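# Place bottles on ledges matching their cap colours

## Task

Put every bottle upright on the wall ledge whose label strip has the same colour as that bottle's cap, so that the bottle's entire base rests on that ledge.

## Robot and tools

Robot: two seven-joint arms, left_arm and right_arm, each with a two-finger parallel gripper. The names do not refer to image sides. Two fixed cameras, cam_high and cam_low, each give 896x504 images.

Frame: there is one scene frame for everything. z = 0 is the table-level plane, +z is up, +x is forward (the way both arms face), and left_arm sits on the +y side. Positions are in metres. Orientations are quaternions written w first (qw, qx, qy, qz). A gripper's fingers point along its own +z axis and close along its own y axis. end_effector_position is the spot between the closed finger pads, just behind the fingertips. While closing, the tips advance about 17 mm along +z, mostly while the pads are still wide apart. Reported poses can be off by a few centimetres, more at long reach.

The 16-number row: every arm command uses one row of 16 numbers covering both arms. The order is left_arm x, y, z, qw, qx, qy, qz, opening, then the same eight for right_arm. x, y, z and the quaternion are an absolute target pose for that gripper in the scene frame, not an offset. Opening runs from -1 (closed) to +1 (fully open, 0.145 m). Going from open to closed needs about 0.5 s or more. An arm that should stay still gets its last reported pose repeated exactly, with its intended opening. Keep a gripper's orientation steady by resending the same quaternion you chose earlier, not the drifted reported one. Sending 0 as an opening is a real command, so to leave a gripper alone, resend its current command.

execute_actions(actions, cameras): actions is a list of actions. Each action is a list of up to 15 rows, and each row runs for one 1/30 s step. If an action has fewer than 15 rows, its last row is held for the remaining steps. An empty list only returns the state and images. An action is rejected for both arms if any target lies more than 0.6 m from that gripper's current position along any of the gripper's own axes. The whole call is rejected if it has a malformed action, or if its first action fails that check against the latest reported state. The controller limits each step's orientation change to 32 degrees and may fall short. The next target is shown as "Hand target", so send the rest later. cameras picks which images come back: omit it, pass null or ["all"] for all, [] for none. An unknown name invalidates the call.

move(target, speed, blend, opening_speed, blocking, cameras): drives each gripper in a straight line from its Hand target to the pose in target. target is one 16-number row or a list of up to 15 rows, and it has no 0.6 m limit. speed is in m/s, 0.002 to 1.1, default 0.25, and turning is capped at twice that in rad/s. It can be one value or one per target. blend, in metres, rounds the corners at intermediate targets. opening_speed (0.2 or more, in scale units per second) makes opening changes gradual. blocking=false returns after about 0.5 s while the move continues, and a new move takes over from the running one. Moves do not avoid obstacles or the other arm. Grippers lag and can overshoot, especially on a nearly straight arm. Faster moves and targets set deeper past a contact hit and press harder. All paths end together and are cut off after 10 s. The result adds a "move:" line giving the ending (done, off_target, moving, held, fault) and any limits. limits=paced means the pose was clipped, and limits=held means steps were withheld. Neither done nor off_target tells you whether something was touched.

wait(seconds 0 to 10, cameras): lets time pass while the last commands are held, and returns early if a running move ends. stop(cameras): brakes the running move, which needs some room. zoom_image(camera "cam_high" or "cam_low", region [x0, y0, x1, y1] pixels, at most 504x504, origin at the top-left): gives a closer view of that camera's latest image. read_manual(section "licences"): licence text only. finished_scene(scene 1 or 2): ends the scene permanently. The goal must still hold once the robot lets go.

Result lines: end_effector_position and end_effector_quat_wxyz for each arm. Hand target. Tool commands. grip_measured is the measured opening on the -1..1 scale, and the last number in Joint positions is the same opening in metres. Joint velocities reads "within noise" when the arm is still. Joint torques are total drive outputs including gravity, with offsets and noise; numbers 3 and 4 wrap at ±28 N m. Calls that ran actions also list intermediate positions. Results carry camera calibration changes, a MOTOR HOT line above 85 °C and an OVER-TEMPERATURE FAULT line at 100 °C, which stops the arm for 30 to 60 s or more.

Gripping: to hold an object, keep the commanded opening clearly below grip_measured. A larger gap squeezes harder, up to about 10 N per pad. Fast closes can press harder.

Avoid: dropping bottles, releasing them while they still move, knocking anything off the work area (that ends the scene), hard hits or presses between the two arms or their grippers (the clearance check does not guard gripper-against-gripper), closing one gripper on the other's fingers, slamming, and long holds, stretched-out poses or pushing at unreachable targets, all of which heat motors. Big wrist turns can swing the elbow. Loose objects may be nudged now and then. Time passes while you think, so keep replies short.

Each tool is called as name([rows], argument=value, ...), one row to a line, values as JSON.

## Session

execute_actions(actions=[])

zoom_image(camera="cam_high", region=[420, 190, 700, 420])

zoom_image(camera="cam_low", region=[330, 120, 620, 390])

Scene clock: 0.00 s.
left_arm: end_effector_position=(+0.2239, +0.1828, +0.6144) grip_measured=+1.00 end_effector_quat_wxyz=(-0.319, +0.395, -0.515, +0.691) | right_arm: end_effector_position=(+0.4009, -0.1655, +0.3728) grip_measured=+1.00 end_effector_quat_wxyz=(+0.260, +0.265, +0.837, +0.401)
Joint positions: left_arm=[-1.106 0.942 0.535 2.339 -0.48 -0.199 -0.367 0.145] | right_arm=[0.583 0.619 -0.841 0.925 -1.182 -0.496 -0.047 0.145]
Joint velocities: within noise
Joint torques (N m): no reading
Motor temperatures (°C): left_arm=[21 21 22 21 21 23 21] | right_arm=[20 22 22 19 20 19 21]
Hand target: left_arm +0.2239, +0.1828, +0.6144; -0.319, +0.395, -0.515, +0.691 | right_arm +0.4009, -0.1655, +0.3728; +0.260, +0.265, +0.837, +0.401
Tool commands: left_gripper/opening=+1.0 right_gripper/opening=+1.0

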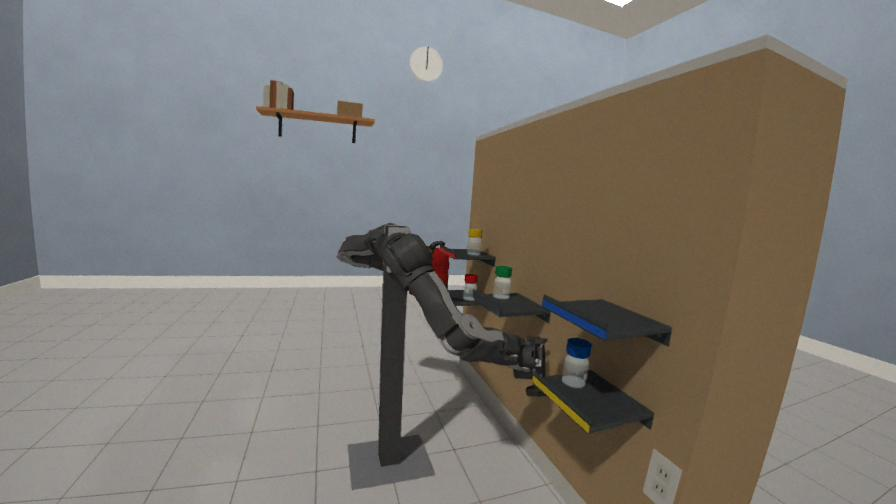

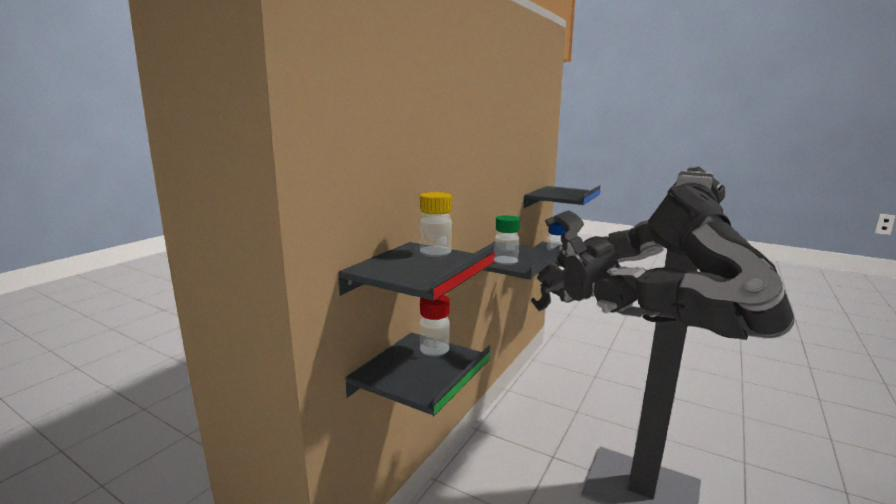

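Scaled by 1.800 from the camera's 896x504 image, which has a finer 1280x720 frame.

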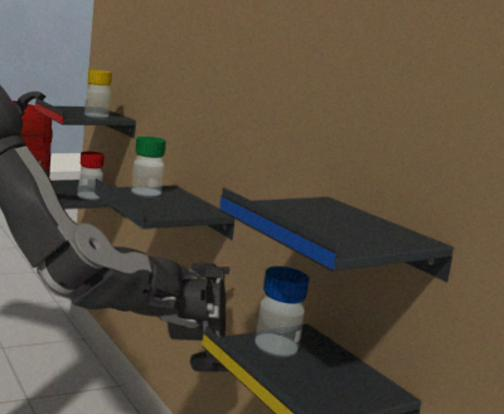

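Scaled by 1.738 from the camera's 896x504 image, which has a finer 1280x720 frame.

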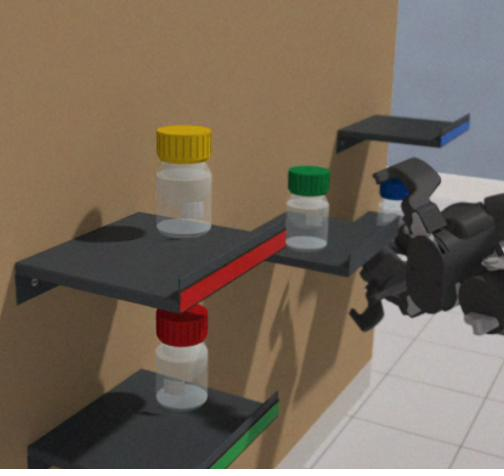

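zoom_image(camera="cam_low", region=[330, 180, 510, 310])

zoom_image(camera="cam_high", region=[420, 220, 560, 330])

Scaled by 2.800 from the camera's 896x504 image, which has a finer 1280x720 frame.

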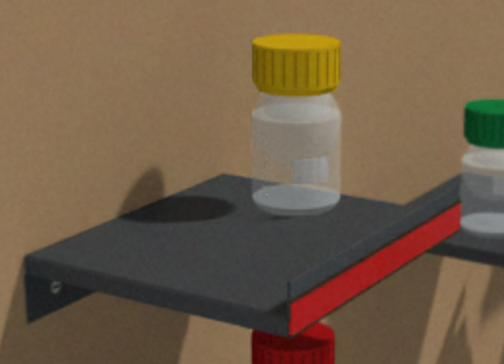

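Scaled by 3.600 from the camera's 896x504 image, which has a finer 1280x720 frame.

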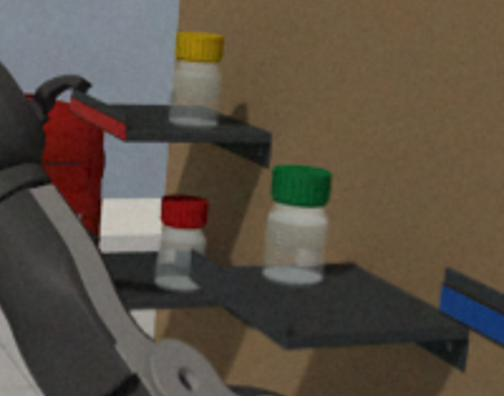

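move([
  [0.2239,0.22,0.60,-0.319,0.395,-0.515,0.691,0.5, 0.25,-0.15,0.45,0.260,0.265,0.837,0.401,0.5],
  [0.215,0.350,0.53,0,0.7071,0,0.7071,0.5, 0.21,-0.353,0.53,0,0.7071,0,0.7071,0.5],
], speed=0.25, blend=0.03)

zoom_image(camera="cam_high", region=[440, 280, 650, 430])

zoom_image(camera="cam_low", region=[340, 180, 640, 420])

Scene clock: 96.70 s.
left_arm: end_effector_position=(+0.2153, +0.3493, +0.5305) grip_measured=+0.50 end_effector_quat_wxyz=(+0.000, +0.706, +0.001, +0.708) | right_arm: end_effector_position=(+0.2110, -0.3528, +0.5301) grip_measured=+0.50 end_effector_quat_wxyz=(+0.006, +0.812, +0.001, +0.583)
Joint positions: left_arm=[-1.409 1.073 0.587 1.851 1.175 -0.77 0.016 0.112] | right_arm=[0.462 1.985 -1.571 2.002 1.541 -0.783 -0.043 0.112]
Joint velocities: within noise
Joint torques (N m): left_arm=[-0.28 1.07 2.67 1.37 0.18 -0.52 0.23] | right_arm=[0.94 6.98 1.46 0.32 0.13 -0.45 0.19]
Motor temperatures (°C): left_arm=[21 21 23 22 21 23 21] | right_arm=[23 23 23 19 20 19 21]
Hand target: left_arm +0.2150, +0.3501, +0.5299; +0.000, +0.707, +0.000, +0.707 | right_arm +0.2103, -0.3531, +0.5302; +0.006, +0.813, +0.001, +0.583
Off the commanded pose: left_arm 0.001 m, 0 deg | right_arm 0.001 m, 19 deg.
joint sent to its limit (left arm) — joint 1 (shoulder pitch), lower limit. The joint targets still meet the commanded pose.
joint sent to its limit (right arm) — joint 3 (upper arm roll), lower limit; joint 6 (wrist pitch), lower limit. The joint targets are off in orientation, not in position.
move: off_target (right_arm)

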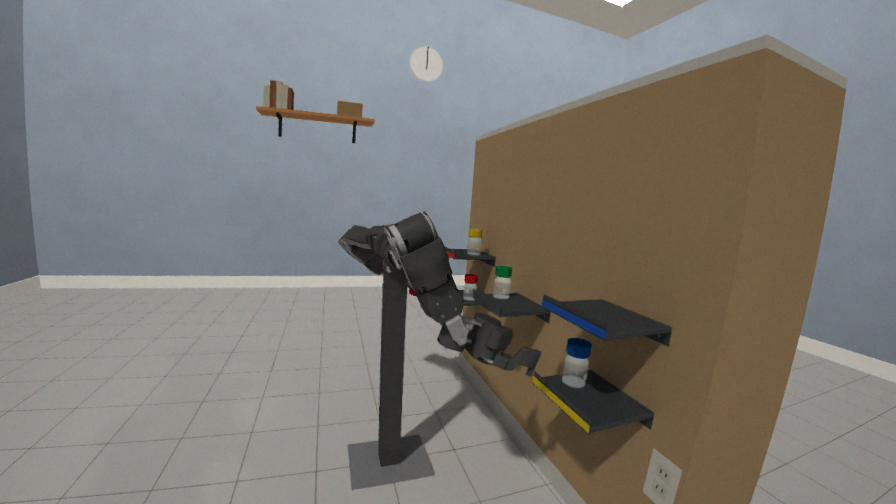

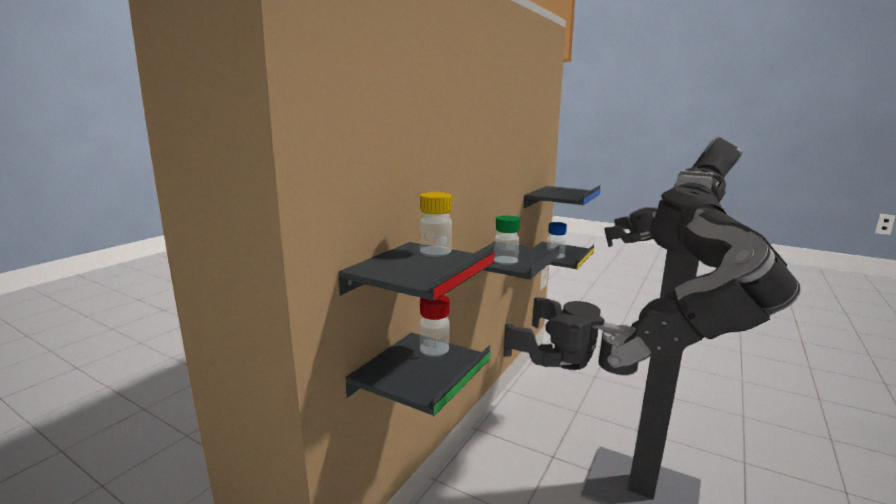

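Scaled by 2.400 from the camera's 896x504 image, which has a finer 1280x720 frame.

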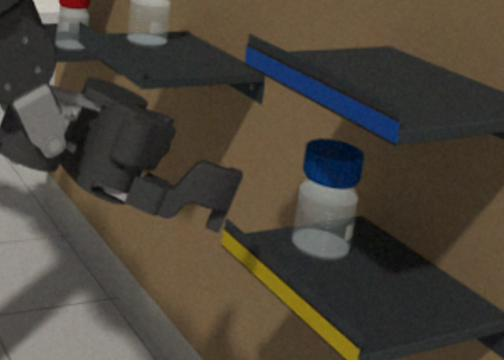

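Scaled by 1.680 from the camera's 896x504 image, which has a finer 1280x720 frame.

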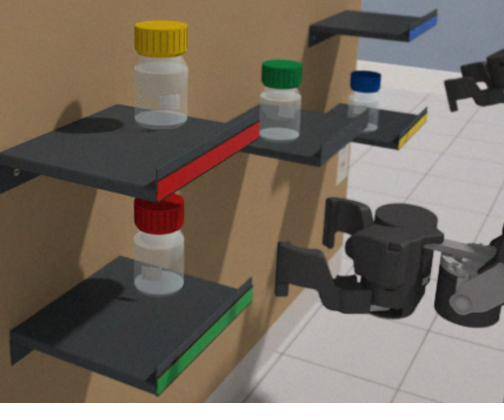

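move([
  [0.215,0.350,0.53,0,0.7071,0,0.7071,0.5, 0.25,-0.06,0.45,0,0.7071,0,0.7071,0.5],
  [0.215,0.350,0.53,0,0.7071,0,0.7071,0.5, 0.235,-0.25,0.53,0,0.7071,0,0.7071,0.5],
  [0.215,0.350,0.53,0,0.7071,0,0.7071,0.5, 0.22,-0.353,0.53,0,0.7071,0,0.7071,0.5],
], speed=0.25, blend=0.02)

zoom_image(camera="cam_high", region=[440, 280, 650, 430])

Scene clock: 111.73 s.
left_arm: end_effector_position=(+0.2153, +0.3493, +0.5305) grip_measured=+0.50 end_effector_quat_wxyz=(+0.000, +0.706, +0.001, +0.708) | right_arm: end_effector_position=(+0.2210, -0.3526, +0.5301) grip_measured=+0.50 end_effector_quat_wxyz=(+0.009, +0.802, +0.001, +0.598)
Joint positions: left_arm=[-1.409 1.073 0.587 1.851 1.175 -0.77 0.016 0.112] | right_arm=[0.497 1.941 -1.571 1.978 1.516 -0.783 -0.076 0.112]
Joint velocities: within noise
Joint torques (N m): left_arm=[-0.3 1.04 2.67 1.37 0.18 -0.52 0.23] | right_arm=[1.12 7.03 1.63 0.28 0.12 -0.48 0.15]
Motor temperatures (°C): left_arm=[21 21 24 21 21 23 21] | right_arm=[22 24 22 19 20 19 21]
Hand target: left_arm +0.2150, +0.3501, +0.5299; +0.000, +0.707, +0.000, +0.707 | right_arm +0.2203, -0.3529, +0.5302; +0.008, +0.802, +0.002, +0.597
Off the commanded pose: left_arm 0.001 m, 0 deg | right_arm 0.001 m, 17 deg.
joint sent to its limit (left arm) — joint 1 (shoulder pitch), lower limit. The joint targets still meet the commanded pose.
joint sent to its limit (right arm) — joint 3 (upper arm roll), lower limit; joint 6 (wrist pitch), lower limit. The joint targets are off in orientation, not in position.
move: off_target (right_arm)

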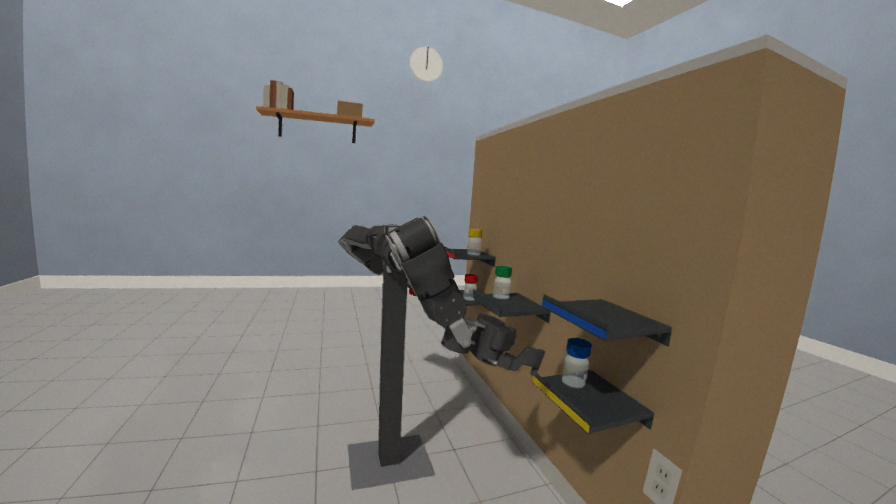

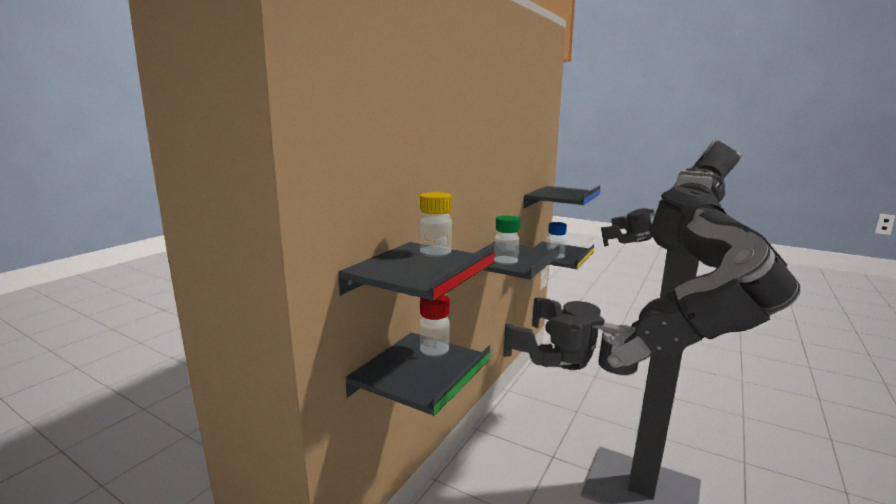

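Scaled by 2.400 from the camera's 896x504 image, which has a finer 1280x720 frame.

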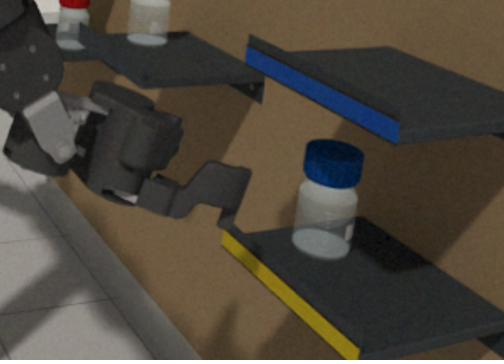

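move([
  [0.215,0.350,0.53,0,0.7071,0,0.7071,0.5, 0.22,-0.18,0.40,0,0.7071,0,0.7071,0.2],
  [0.215,0.350,0.53,0,0.7071,0,0.7071,0.5, 0.36,-0.175,0.40,0,0.7071,0,0.7071,0.2],
], speed=0.25)

Scene clock: 130.07 s.
left_arm: end_effector_position=(+0.2153, +0.3493, +0.5305) grip_measured=+0.50 end_effector_quat_wxyz=(+0.000, +0.706, +0.001, +0.708) | right_arm: end_effector_position=(+0.3604, -0.1755, +0.4016) grip_measured=+0.20 end_effector_quat_wxyz=(+0.000, +0.705, -0.003, +0.709)
Joint positions: left_arm=[-1.409 1.073 0.587 1.851 1.175 -0.77 0.016 0.112] | right_arm=[0.414 0.647 -1.265 1.229 0.781 -0.684 -0.728 0.09]
Joint velocities: within noise
Joint torques (N m): left_arm=[-0.28 1.04 2.67 1.37 0.18 -0.53 0.23] | right_arm=[4.42 2.47 1.91 2.03 -0.15 -0.21 0.17]
Motor temperatures (°C): left_arm=[21 21 24 21 21 24 21] | right_arm=[21 24 22 19 20 20 21]
Hand target: left_arm +0.2150, +0.3501, +0.5299; +0.000, +0.707, +0.000, +0.707 | right_arm +0.3600, -0.1751, +0.4000; +0.000, +0.707, +0.000, +0.707
Off the commanded pose: left_arm 0.001 m, 0 deg | right_arm 0.002 m, 1 deg.
joint sent to its limit (left arm) — joint 1 (shoulder pitch), lower limit. The joint targets still meet the commanded pose.
move: done

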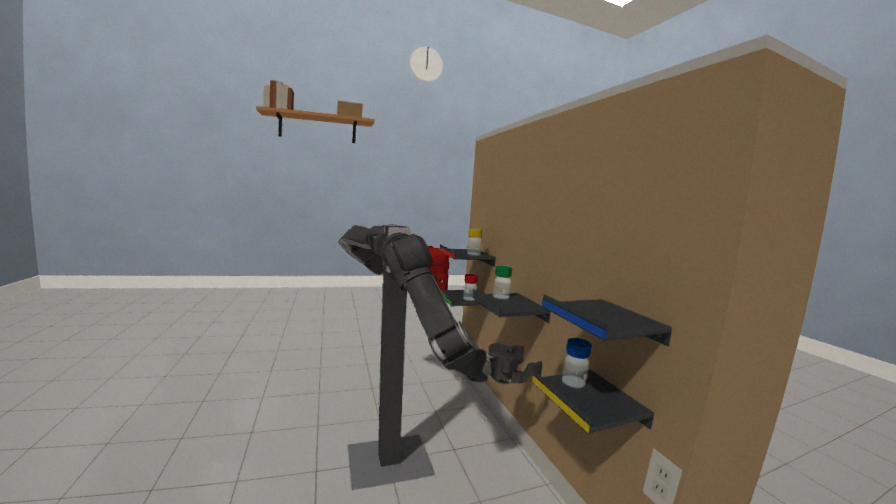

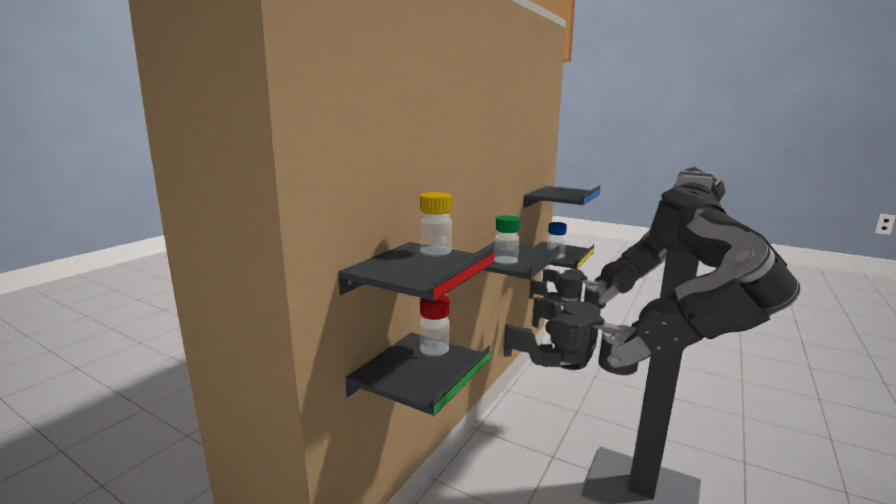

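move([
  [0.215,0.350,0.53,0,0.7071,0,0.7071,0.5, 0.23,-0.17,0.42,0.2706,0.6533,-0.2706,0.6533,0.5],
  [0.215,0.350,0.53,0,0.7071,0,0.7071,0.5, 0.24,-0.353,0.52,0.1830,0.6830,-0.1830,0.6830,0.5],
  [0.215,0.350,0.53,0,0.7071,0,0.7071,0.5, 0.30,-0.353,0.515,0,0.7071,0,0.7071,0.5],
], speed=0.2)

zoom_image(camera="cam_high", region=[440, 280, 650, 430])

zoom_image(camera="cam_low", region=[510, 160, 670, 280])

Scene clock: 152.33 s.
left_arm: end_effector_position=(+0.2153, +0.3493, +0.5305) grip_measured=+0.50 end_effector_quat_wxyz=(+0.000, +0.706, +0.001, +0.708) | right_arm: end_effector_position=(+0.3007, -0.3535, +0.5172) grip_measured=+0.50 end_effector_quat_wxyz=(+0.002, +0.705, +0.000, +0.710)
Joint positions: left_arm=[-1.409 1.073 0.587 1.851 1.175 -0.77 0.016 0.112] | right_arm=[-0.565 1.368 -0.173 1.61 1.301 -0.731 -0.103 0.112]
Joint velocities: within noise
Joint torques (N m): left_arm=[-0.28 1.04 2.67 1.36 0.18 -0.53 0.23] | right_arm=[2.57 5.47 2.8 0.9 0.1 -0.3 0.17]
Motor temperatures (°C): left_arm=[21 21 24 21 21 24 21] | right_arm=[22 23 22 19 20 19 21]
Hand target: left_arm +0.2150, +0.3501, +0.5299; +0.000, +0.707, +0.000, +0.707 | right_arm +0.3000, -0.3530, +0.5150; +0.000, +0.707, +0.000, +0.707
Off the commanded pose: left_arm 0.001 m, 0 deg | right_arm 0.002 m, 0 deg.
joint sent to its limit (left arm) — joint 1 (shoulder pitch), lower limit. The joint targets still meet the commanded pose.
move: done

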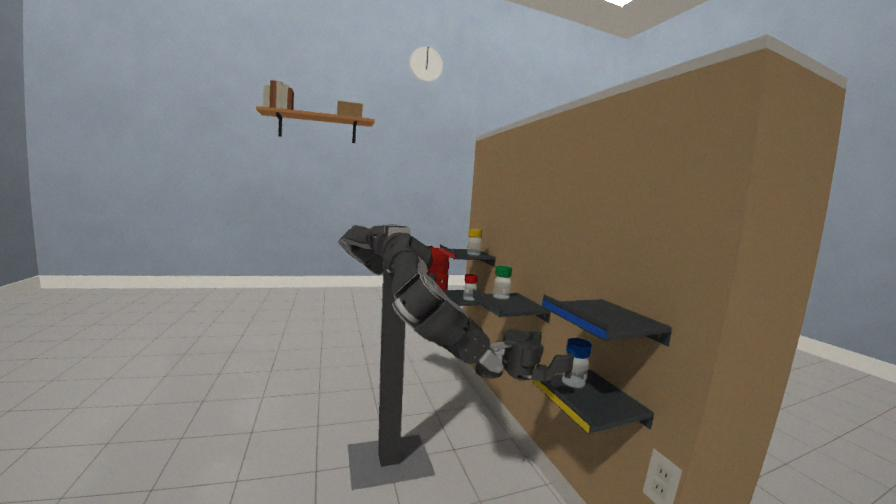

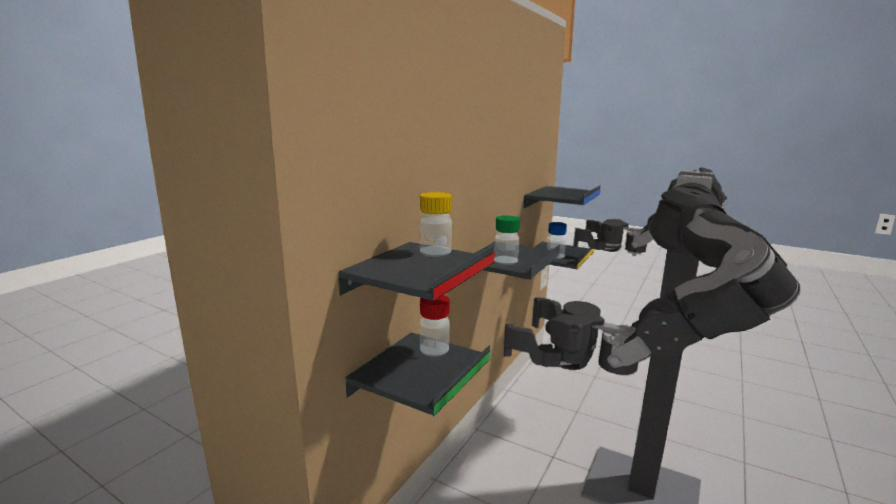

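Scaled by 2.400 from the camera's 896x504 image, which has a finer 1280x720 frame.

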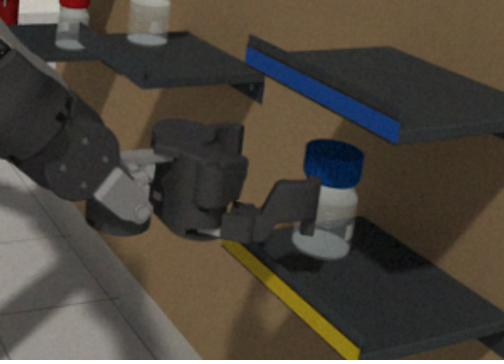

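Scaled by 3.150 from the camera's 896x504 image, which has a finer 1280x720 frame.

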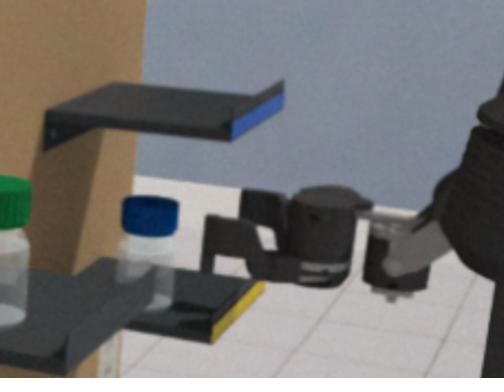

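move([
  [0.30,0.350,0.515,0,0.7071,0,0.7071,0.5, 0.37,-0.353,0.503,0,0.7071,0,0.7071,0.5],
  [0.30,0.350,0.515,0,0.7071,0,0.7071,0.5, 0.37,-0.353,0.503,0,0.7071,0,0.7071,-0.6],
], speed=0.12, opening_speed=0.8)

zoom_image(camera="cam_high", region=[440, 230, 650, 430])

zoom_image(camera="cam_low", region=[340, 260, 580, 420])

Scene clock: 168.67 s.
left_arm: end_effector_position=(+0.3009, +0.3504, +0.5176) grip_measured=+0.50 end_effector_quat_wxyz=(-0.001, +0.704, +0.002, +0.710) | right_arm: end_effector_position=(+0.3705, -0.3540, +0.5057) grip_measured=-0.24 end_effector_quat_wxyz=(+0.001, +0.704, -0.002, +0.710)
Joint positions: left_arm=[-0.575 1.342 -0.141 1.624 1.275 -0.707 -0.113 0.112] | right_arm=[0.096 1.075 -0.45 1.307 1.142 -0.429 0.029 0.058]
Joint velocities: within noise
Joint torques (N m): left_arm=[2.91 6.13 1.78 1.05 0.04 -0.53 0.23] | right_arm=[3.55 6.76 3.04 1.62 0.12 -0.32 0.08]
Motor temperatures (°C): left_arm=[21 21 24 21 21 24 21] | right_arm=[22 24 22 19 20 19 21]
Hand target: left_arm +0.3000, +0.3499, +0.5150; +0.000, +0.707, +0.000, +0.707 | right_arm +0.3699, -0.3530, +0.5028; +0.000, +0.707, +0.000, +0.707
Off the commanded pose: left_arm 0.003 m, 1 deg | right_arm 0.003 m, 1 deg.
move: done

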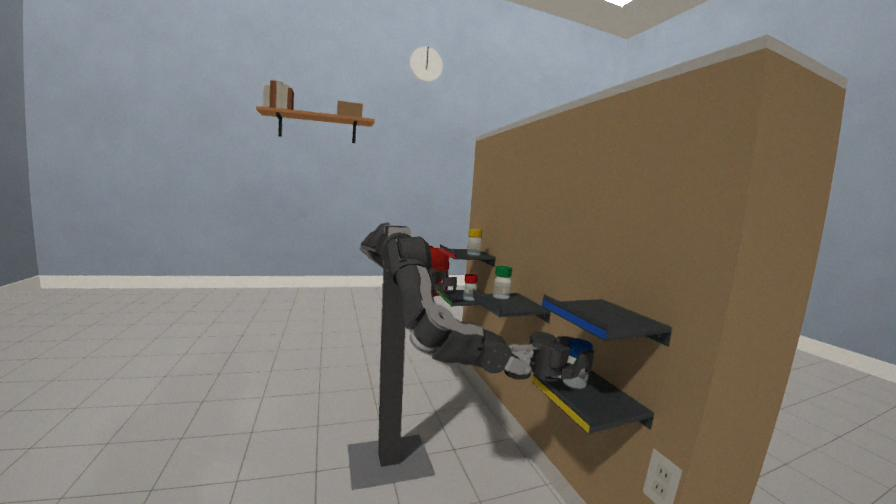

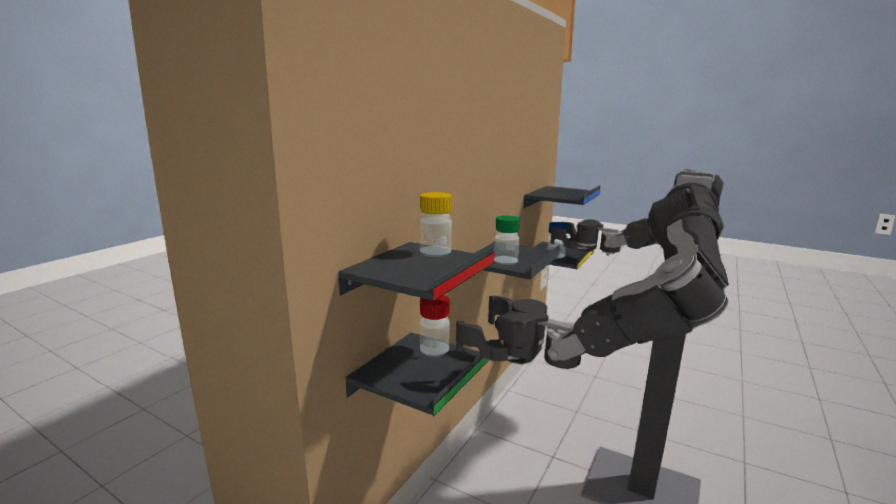

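Scaled by 2.400 from the camera's 896x504 image, which has a finer 1280x720 frame.

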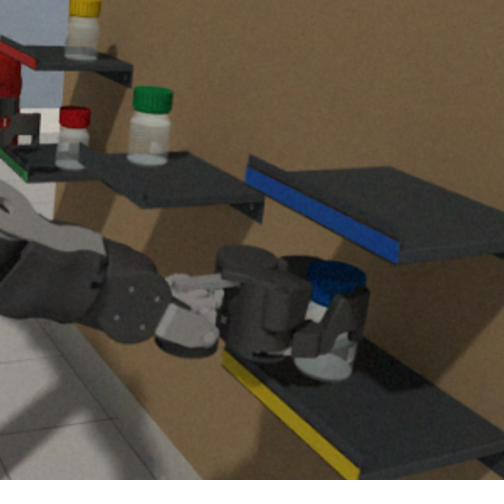

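Scaled by 2.100 from the camera's 896x504 image, which has a finer 1280x720 frame.

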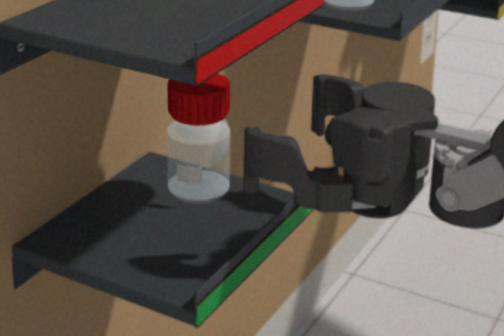

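move([
  [0.384,0.349,0.503,0,0.7071,0,0.7071,0.5, 0.37,-0.353,0.540,0,0.7071,0,0.7071,-0.6],
  [0.384,0.349,0.503,0,0.7071,0,0.7071,-0.6, 0.205,-0.353,0.545,0,0.7071,0,0.7071,-0.6],
], speed=0.12, opening_speed=0.8)

zoom_image(camera="cam_low", region=[340, 260, 580, 420])

Scene clock: 196.77 s.
left_arm: end_effector_position=(+0.3846, +0.3497, +0.5063) grip_measured=-0.24 end_effector_quat_wxyz=(-0.001, +0.704, +0.002, +0.711) | right_arm: end_effector_position=(+0.2038, -0.3533, +0.5414) grip_measured=-0.24 end_effector_quat_wxyz=(+0.000, +0.712, -0.004, +0.703)
Joint positions: left_arm=[0.184 1.028 -0.482 1.261 1.11 -0.39 0.033 0.058] | right_arm=[-1.314 0.862 0.687 1.896 1.137 -0.557 0.173 0.058]
Joint velocities: within noise
Joint torques (N m): left_arm=[5.39 6.45 2.06 1.96 0.12 -0.54 0.19] | right_arm=[-0.33 1.86 5.05 2.21 0.19 -0.56 0.17]
Motor temperatures (°C): left_arm=[21 23 24 21 21 24 21] | right_arm=[22 24 23 19 20 20 21]
Hand target: left_arm +0.3840, +0.3490, +0.5030; +0.000, +0.707, +0.000, +0.707 | right_arm +0.2050, -0.3529, +0.5450; +0.000, +0.707, +0.000, +0.707
Off the commanded pose: left_arm 0.003 m, 1 deg | right_arm 0.004 m, 1 deg.
joint read past its limit (right arm) — joint 1 (shoulder pitch), lower limit.
move: off_target (right_arm); target 2's new opening was sent with left_arm's hand 0.004 m and 1 deg from that target

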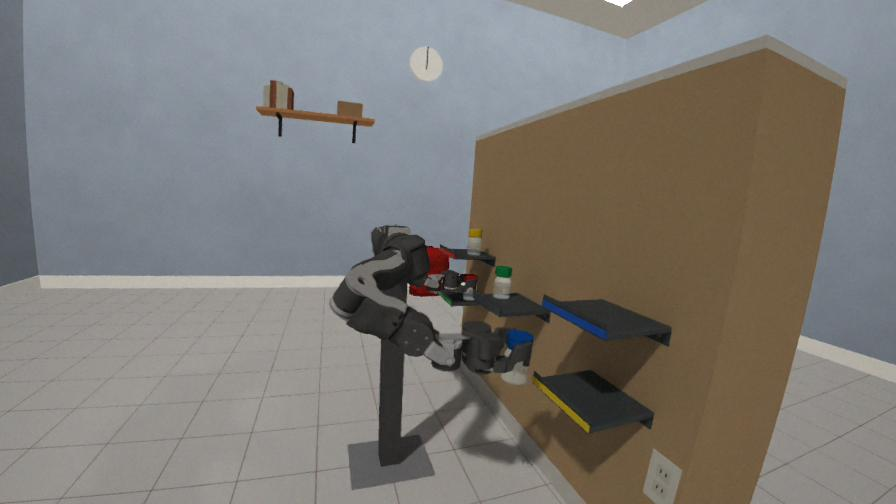

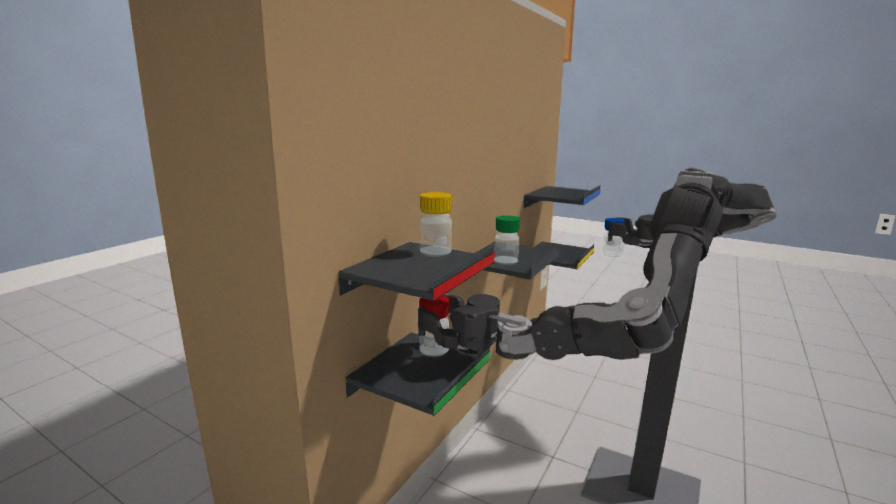

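Scaled by 2.100 from the camera's 896x504 image, which has a finer 1280x720 frame.

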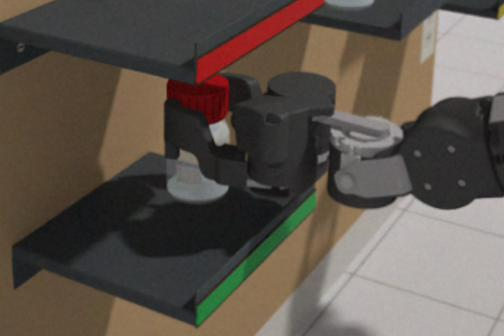

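move([
  [0.384,0.349,0.54,0,0.7071,0,0.7071,-0.6, 0.20,-0.37,0.64,0,0.7071,0,0.7071,-0.6],
  [0.205,0.355,0.545,0,0.7071,0,0.7071,-0.6, 0.205,-0.40,0.735,0,0.7071,0,0.7071,-0.6],
  [0.20,0.40,0.65,0,0.7071,0,0.7071,-0.6, 0.29,-0.40,0.74,0,0.7071,0,0.7071,-0.6],
  [0.205,0.44,0.74,0,0.7071,0,0.7071,-0.6, 0.375,-0.40,0.73,0,0.7071,0,0.7071,-0.6],
], speed=0.15, blend=0.01)

zoom_image(camera="cam_high", region=[480, 210, 690, 360])

zoom_image(camera="cam_low", region=[500, 120, 680, 260])

Scene clock: 213.37 s.
left_arm: end_effector_position=(+0.2050, +0.4405, +0.7393) grip_measured=-0.24 end_effector_quat_wxyz=(-0.002, +0.709, +0.002, +0.705) | right_arm: end_effector_position=(+0.3752, -0.3990, +0.7285) grip_measured=-0.24 end_effector_quat_wxyz=(-0.001, +0.711, +0.003, +0.703)
Joint positions: left_arm=[-0.781 0.953 1.576 1.671 1.102 0.673 0.68 0.057] | right_arm=[-0.711 1.572 0.869 1.448 1.548 0.167 0.128 0.058]
Joint velocities: within noise
Joint torques (N m): left_arm=[0.67 6.37 2.17 1.61 0.44 -0.58 0.23] | right_arm=[3.55 6.08 4.74 0.4 0.32 -0.81 -0.13]
Motor temperatures (°C): left_arm=[22 23 24 21 21 24 21] | right_arm=[21 24 24 19 20 20 21]
Hand target: left_arm +0.2051, +0.4399, +0.7400; +0.000, +0.707, +0.000, +0.707 | right_arm +0.3750, -0.3999, +0.7301; +0.000, +0.707, +0.000, +0.707
Off the commanded pose: left_arm 0.001 m, 0 deg | right_arm 0.002 m, 1 deg.
joint read past its limit (left arm) — joint 3 (upper arm roll), upper limit.
joint sent to its limit (left arm) — joint 3 (upper arm roll), upper limit. The joint targets still meet the commanded pose.
move: done

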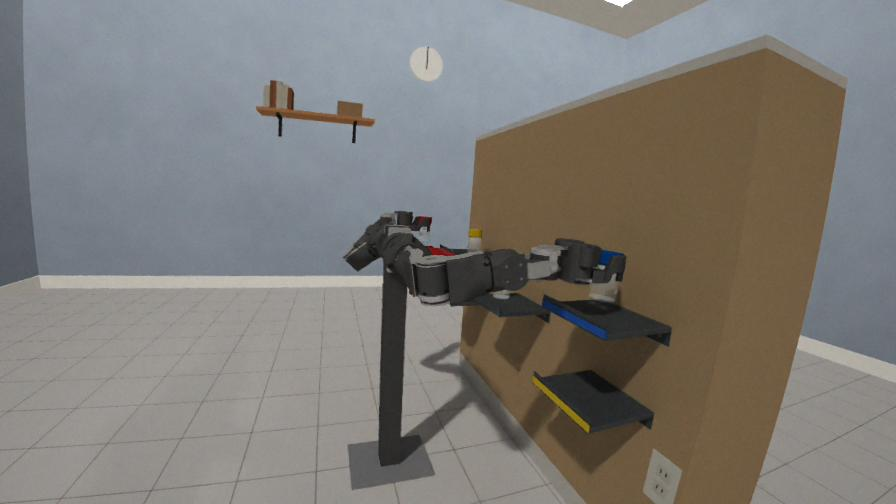

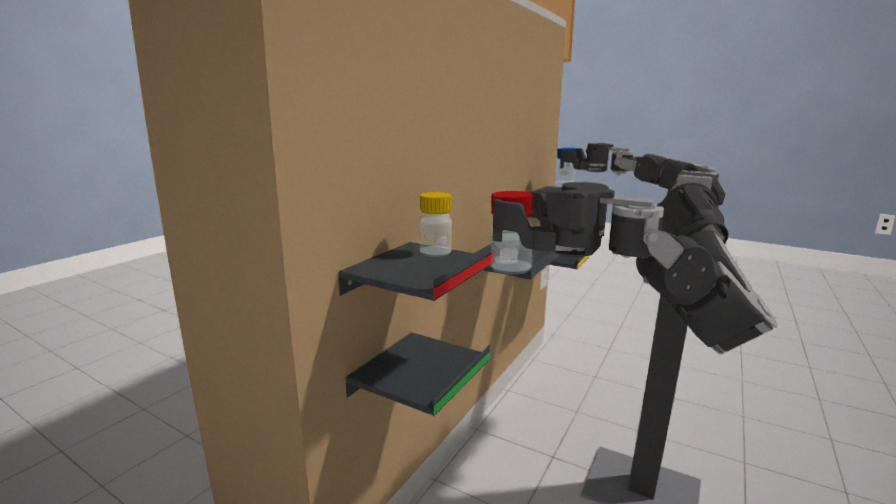

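Scaled by 2.400 from the camera's 896x504 image, which has a finer 1280x720 frame.

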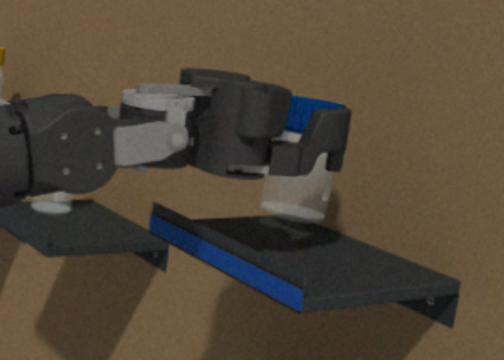

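Scaled by 2.800 from the camera's 896x504 image, which has a finer 1280x720 frame.

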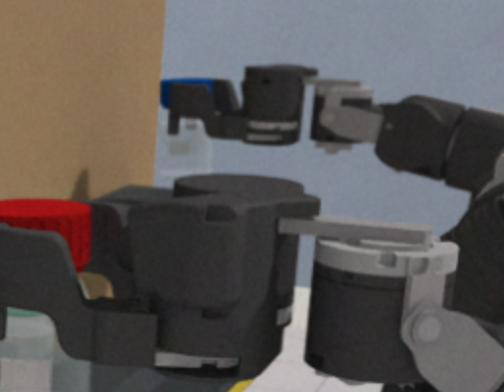

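move([
  [0.29,0.447,0.74,0,0.7071,0,0.7071,-0.6, 0.375,-0.40,0.707,0,0.7071,0,0.7071,-0.6],
  [0.378,0.447,0.733,0,0.7071,0,0.7071,-0.6, 0.375,-0.40,0.696,0,0.7071,0,0.7071,-0.6],
], speed=[0.1,0.08])

zoom_image(camera="cam_high", region=[540, 220, 690, 360])

zoom_image(camera="cam_low", region=[330, 150, 580, 320])

Scene clock: 228.43 s.
left_arm: end_effector_position=(+0.3789, +0.4462, +0.7307) grip_measured=-0.24 end_effector_quat_wxyz=(-0.001, +0.712, -0.001, +0.702) | right_arm: end_effector_position=(+0.3754, -0.3990, +0.6988) grip_measured=-0.24 end_effector_quat_wxyz=(-0.001, +0.705, +0.003, +0.709)
Joint positions: left_arm=[-0.798 1.658 0.889 1.155 1.583 0.117 0.351 0.057] | right_arm=[-0.851 1.557 0.868 1.459 1.558 0.008 0.128 0.058]
Joint velocities: within noise
Joint torques (N m): left_arm=[5.13 5.87 4.36 -0.09 0.43 -0.83 0.16] | right_arm=[2.91 5.21 4.08 0.57 0.26 -0.46 -0.13]
Motor temperatures (°C): left_arm=[21 24 24 21 21 24 21] | right_arm=[22 24 24 19 20 20 21]
Hand target: left_arm +0.3780, +0.4470, +0.7329; +0.000, +0.707, +0.000, +0.707 | right_arm +0.3750, -0.4001, +0.6960; +0.000, +0.707, +0.000, +0.707
Off the commanded pose: left_arm 0.003 m, 1 deg | right_arm 0.003 m, 1 deg.
joint sent to its limit (left arm) — joint 5 (forearm roll), upper limit. The joint targets still meet the commanded pose.
move: done

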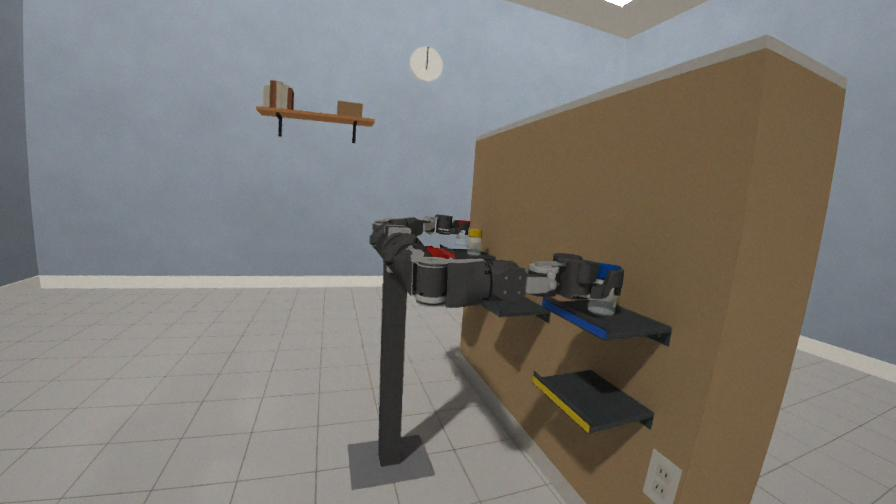

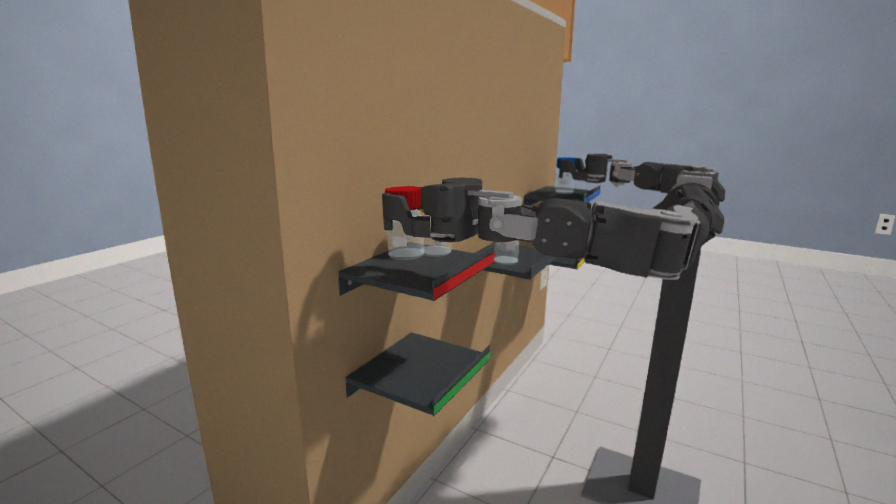

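Scaled by 3.360 from the camera's 896x504 image, which has a finer 1280x720 frame.

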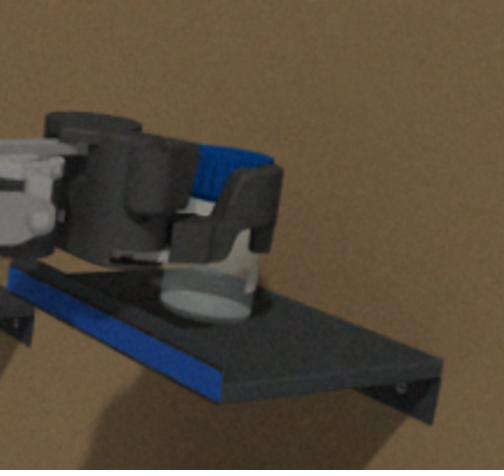

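Scaled by 2.016 from the camera's 896x504 image, which has a finer 1280x720 frame.

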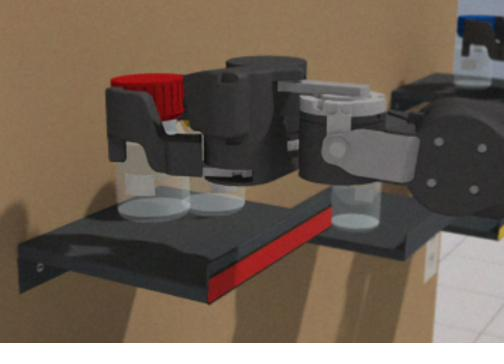

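move([
  [0.378,0.447,0.708,0,0.7071,0,0.7071,-0.6, 0.375,-0.40,0.690,0,0.7071,0,0.7071,-0.6],
], speed=0.06)

zoom_image(camera="cam_high", region=[540, 220, 690, 360])

zoom_image(camera="cam_low", region=[330, 150, 580, 320])

Scene clock: 240.10 s.
left_arm: end_effector_position=(+0.3788, +0.4457, +0.7054) grip_measured=-0.24 end_effector_quat_wxyz=(+0.001, +0.712, -0.002, +0.702) | right_arm: end_effector_position=(+0.3754, -0.3988, +0.6982) grip_measured=-0.24 end_effector_quat_wxyz=(-0.001, +0.698, +0.003, +0.716)
Joint positions: left_arm=[-1.127 1.633 1.143 1.168 1.584 0.037 0.351 0.057] | right_arm=[-0.862 1.557 0.86 1.46 1.561 -0.029 0.127 0.058]
Joint velocities: left_arm=[within noise] | right_arm=[-0.011 -0.033 -0.002 0.012 0.022 0.154 0.007 0]
Joint torques (N m): left_arm=[4.89 3.52 4.34 0.13 0.39 -0.89 0.05] | right_arm=[2.81 4.89 2.32 0.57 0.19 -0.12 -0.14]
Motor temperatures (°C): left_arm=[22 24 25 21 21 25 21] | right_arm=[22 24 24 19 20 20 21]
Hand target: left_arm +0.3779, +0.4470, +0.7080; +0.000, +0.707, +0.000, +0.707 | right_arm +0.3748, -0.4000, +0.6901; +0.001, +0.707, +0.001, +0.707
Off the commanded pose: left_arm 0.003 m, 1 deg | right_arm 0.008 m, 2 deg.
joint read past its limit (right arm) — joint 5 (forearm roll), upper limit.
joint sent to its limit (left arm) — joint 5 (forearm roll), upper limit. The joint targets still meet the commanded pose.
joint sent to its limit (right arm) — joint 5 (forearm roll), upper limit. The joint targets still meet the commanded pose.
move: off_target (right_arm)

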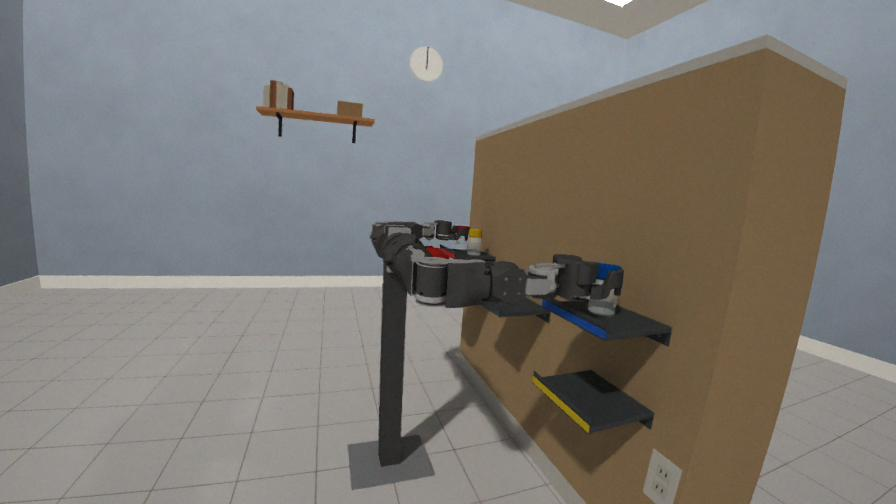

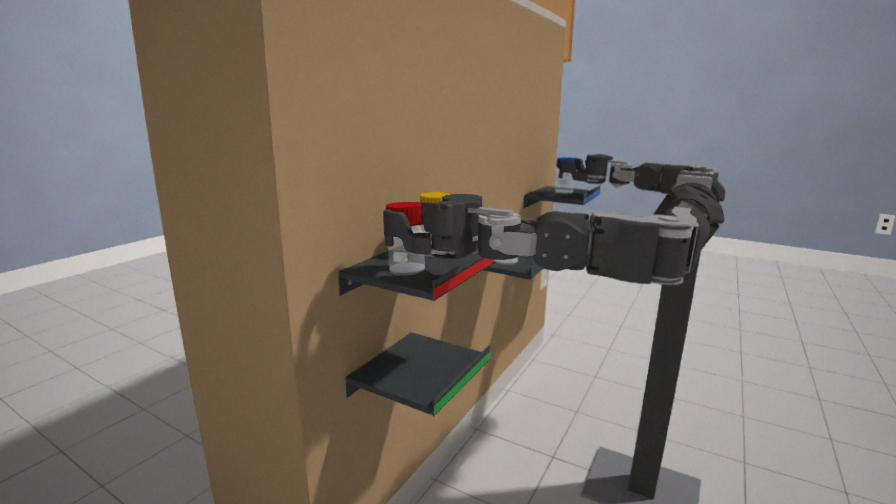

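Scaled by 3.360 from the camera's 896x504 image, which has a finer 1280x720 frame.

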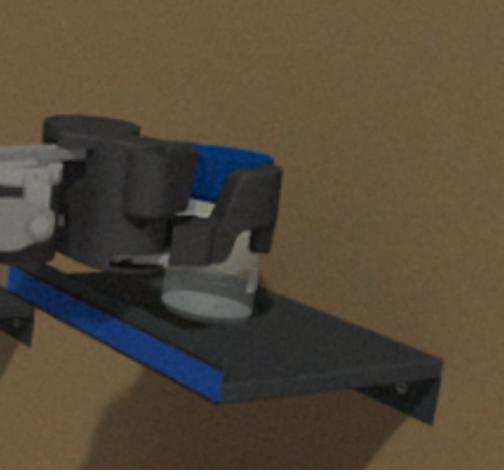

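Scaled by 2.016 from the camera's 896x504 image, which has a finer 1280x720 frame.

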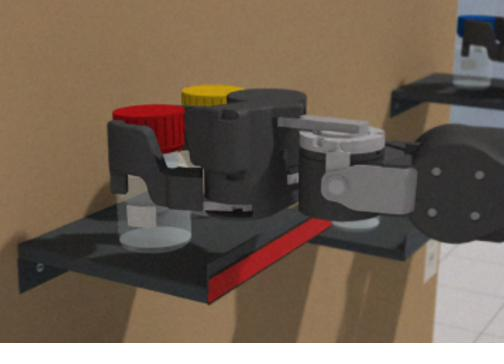

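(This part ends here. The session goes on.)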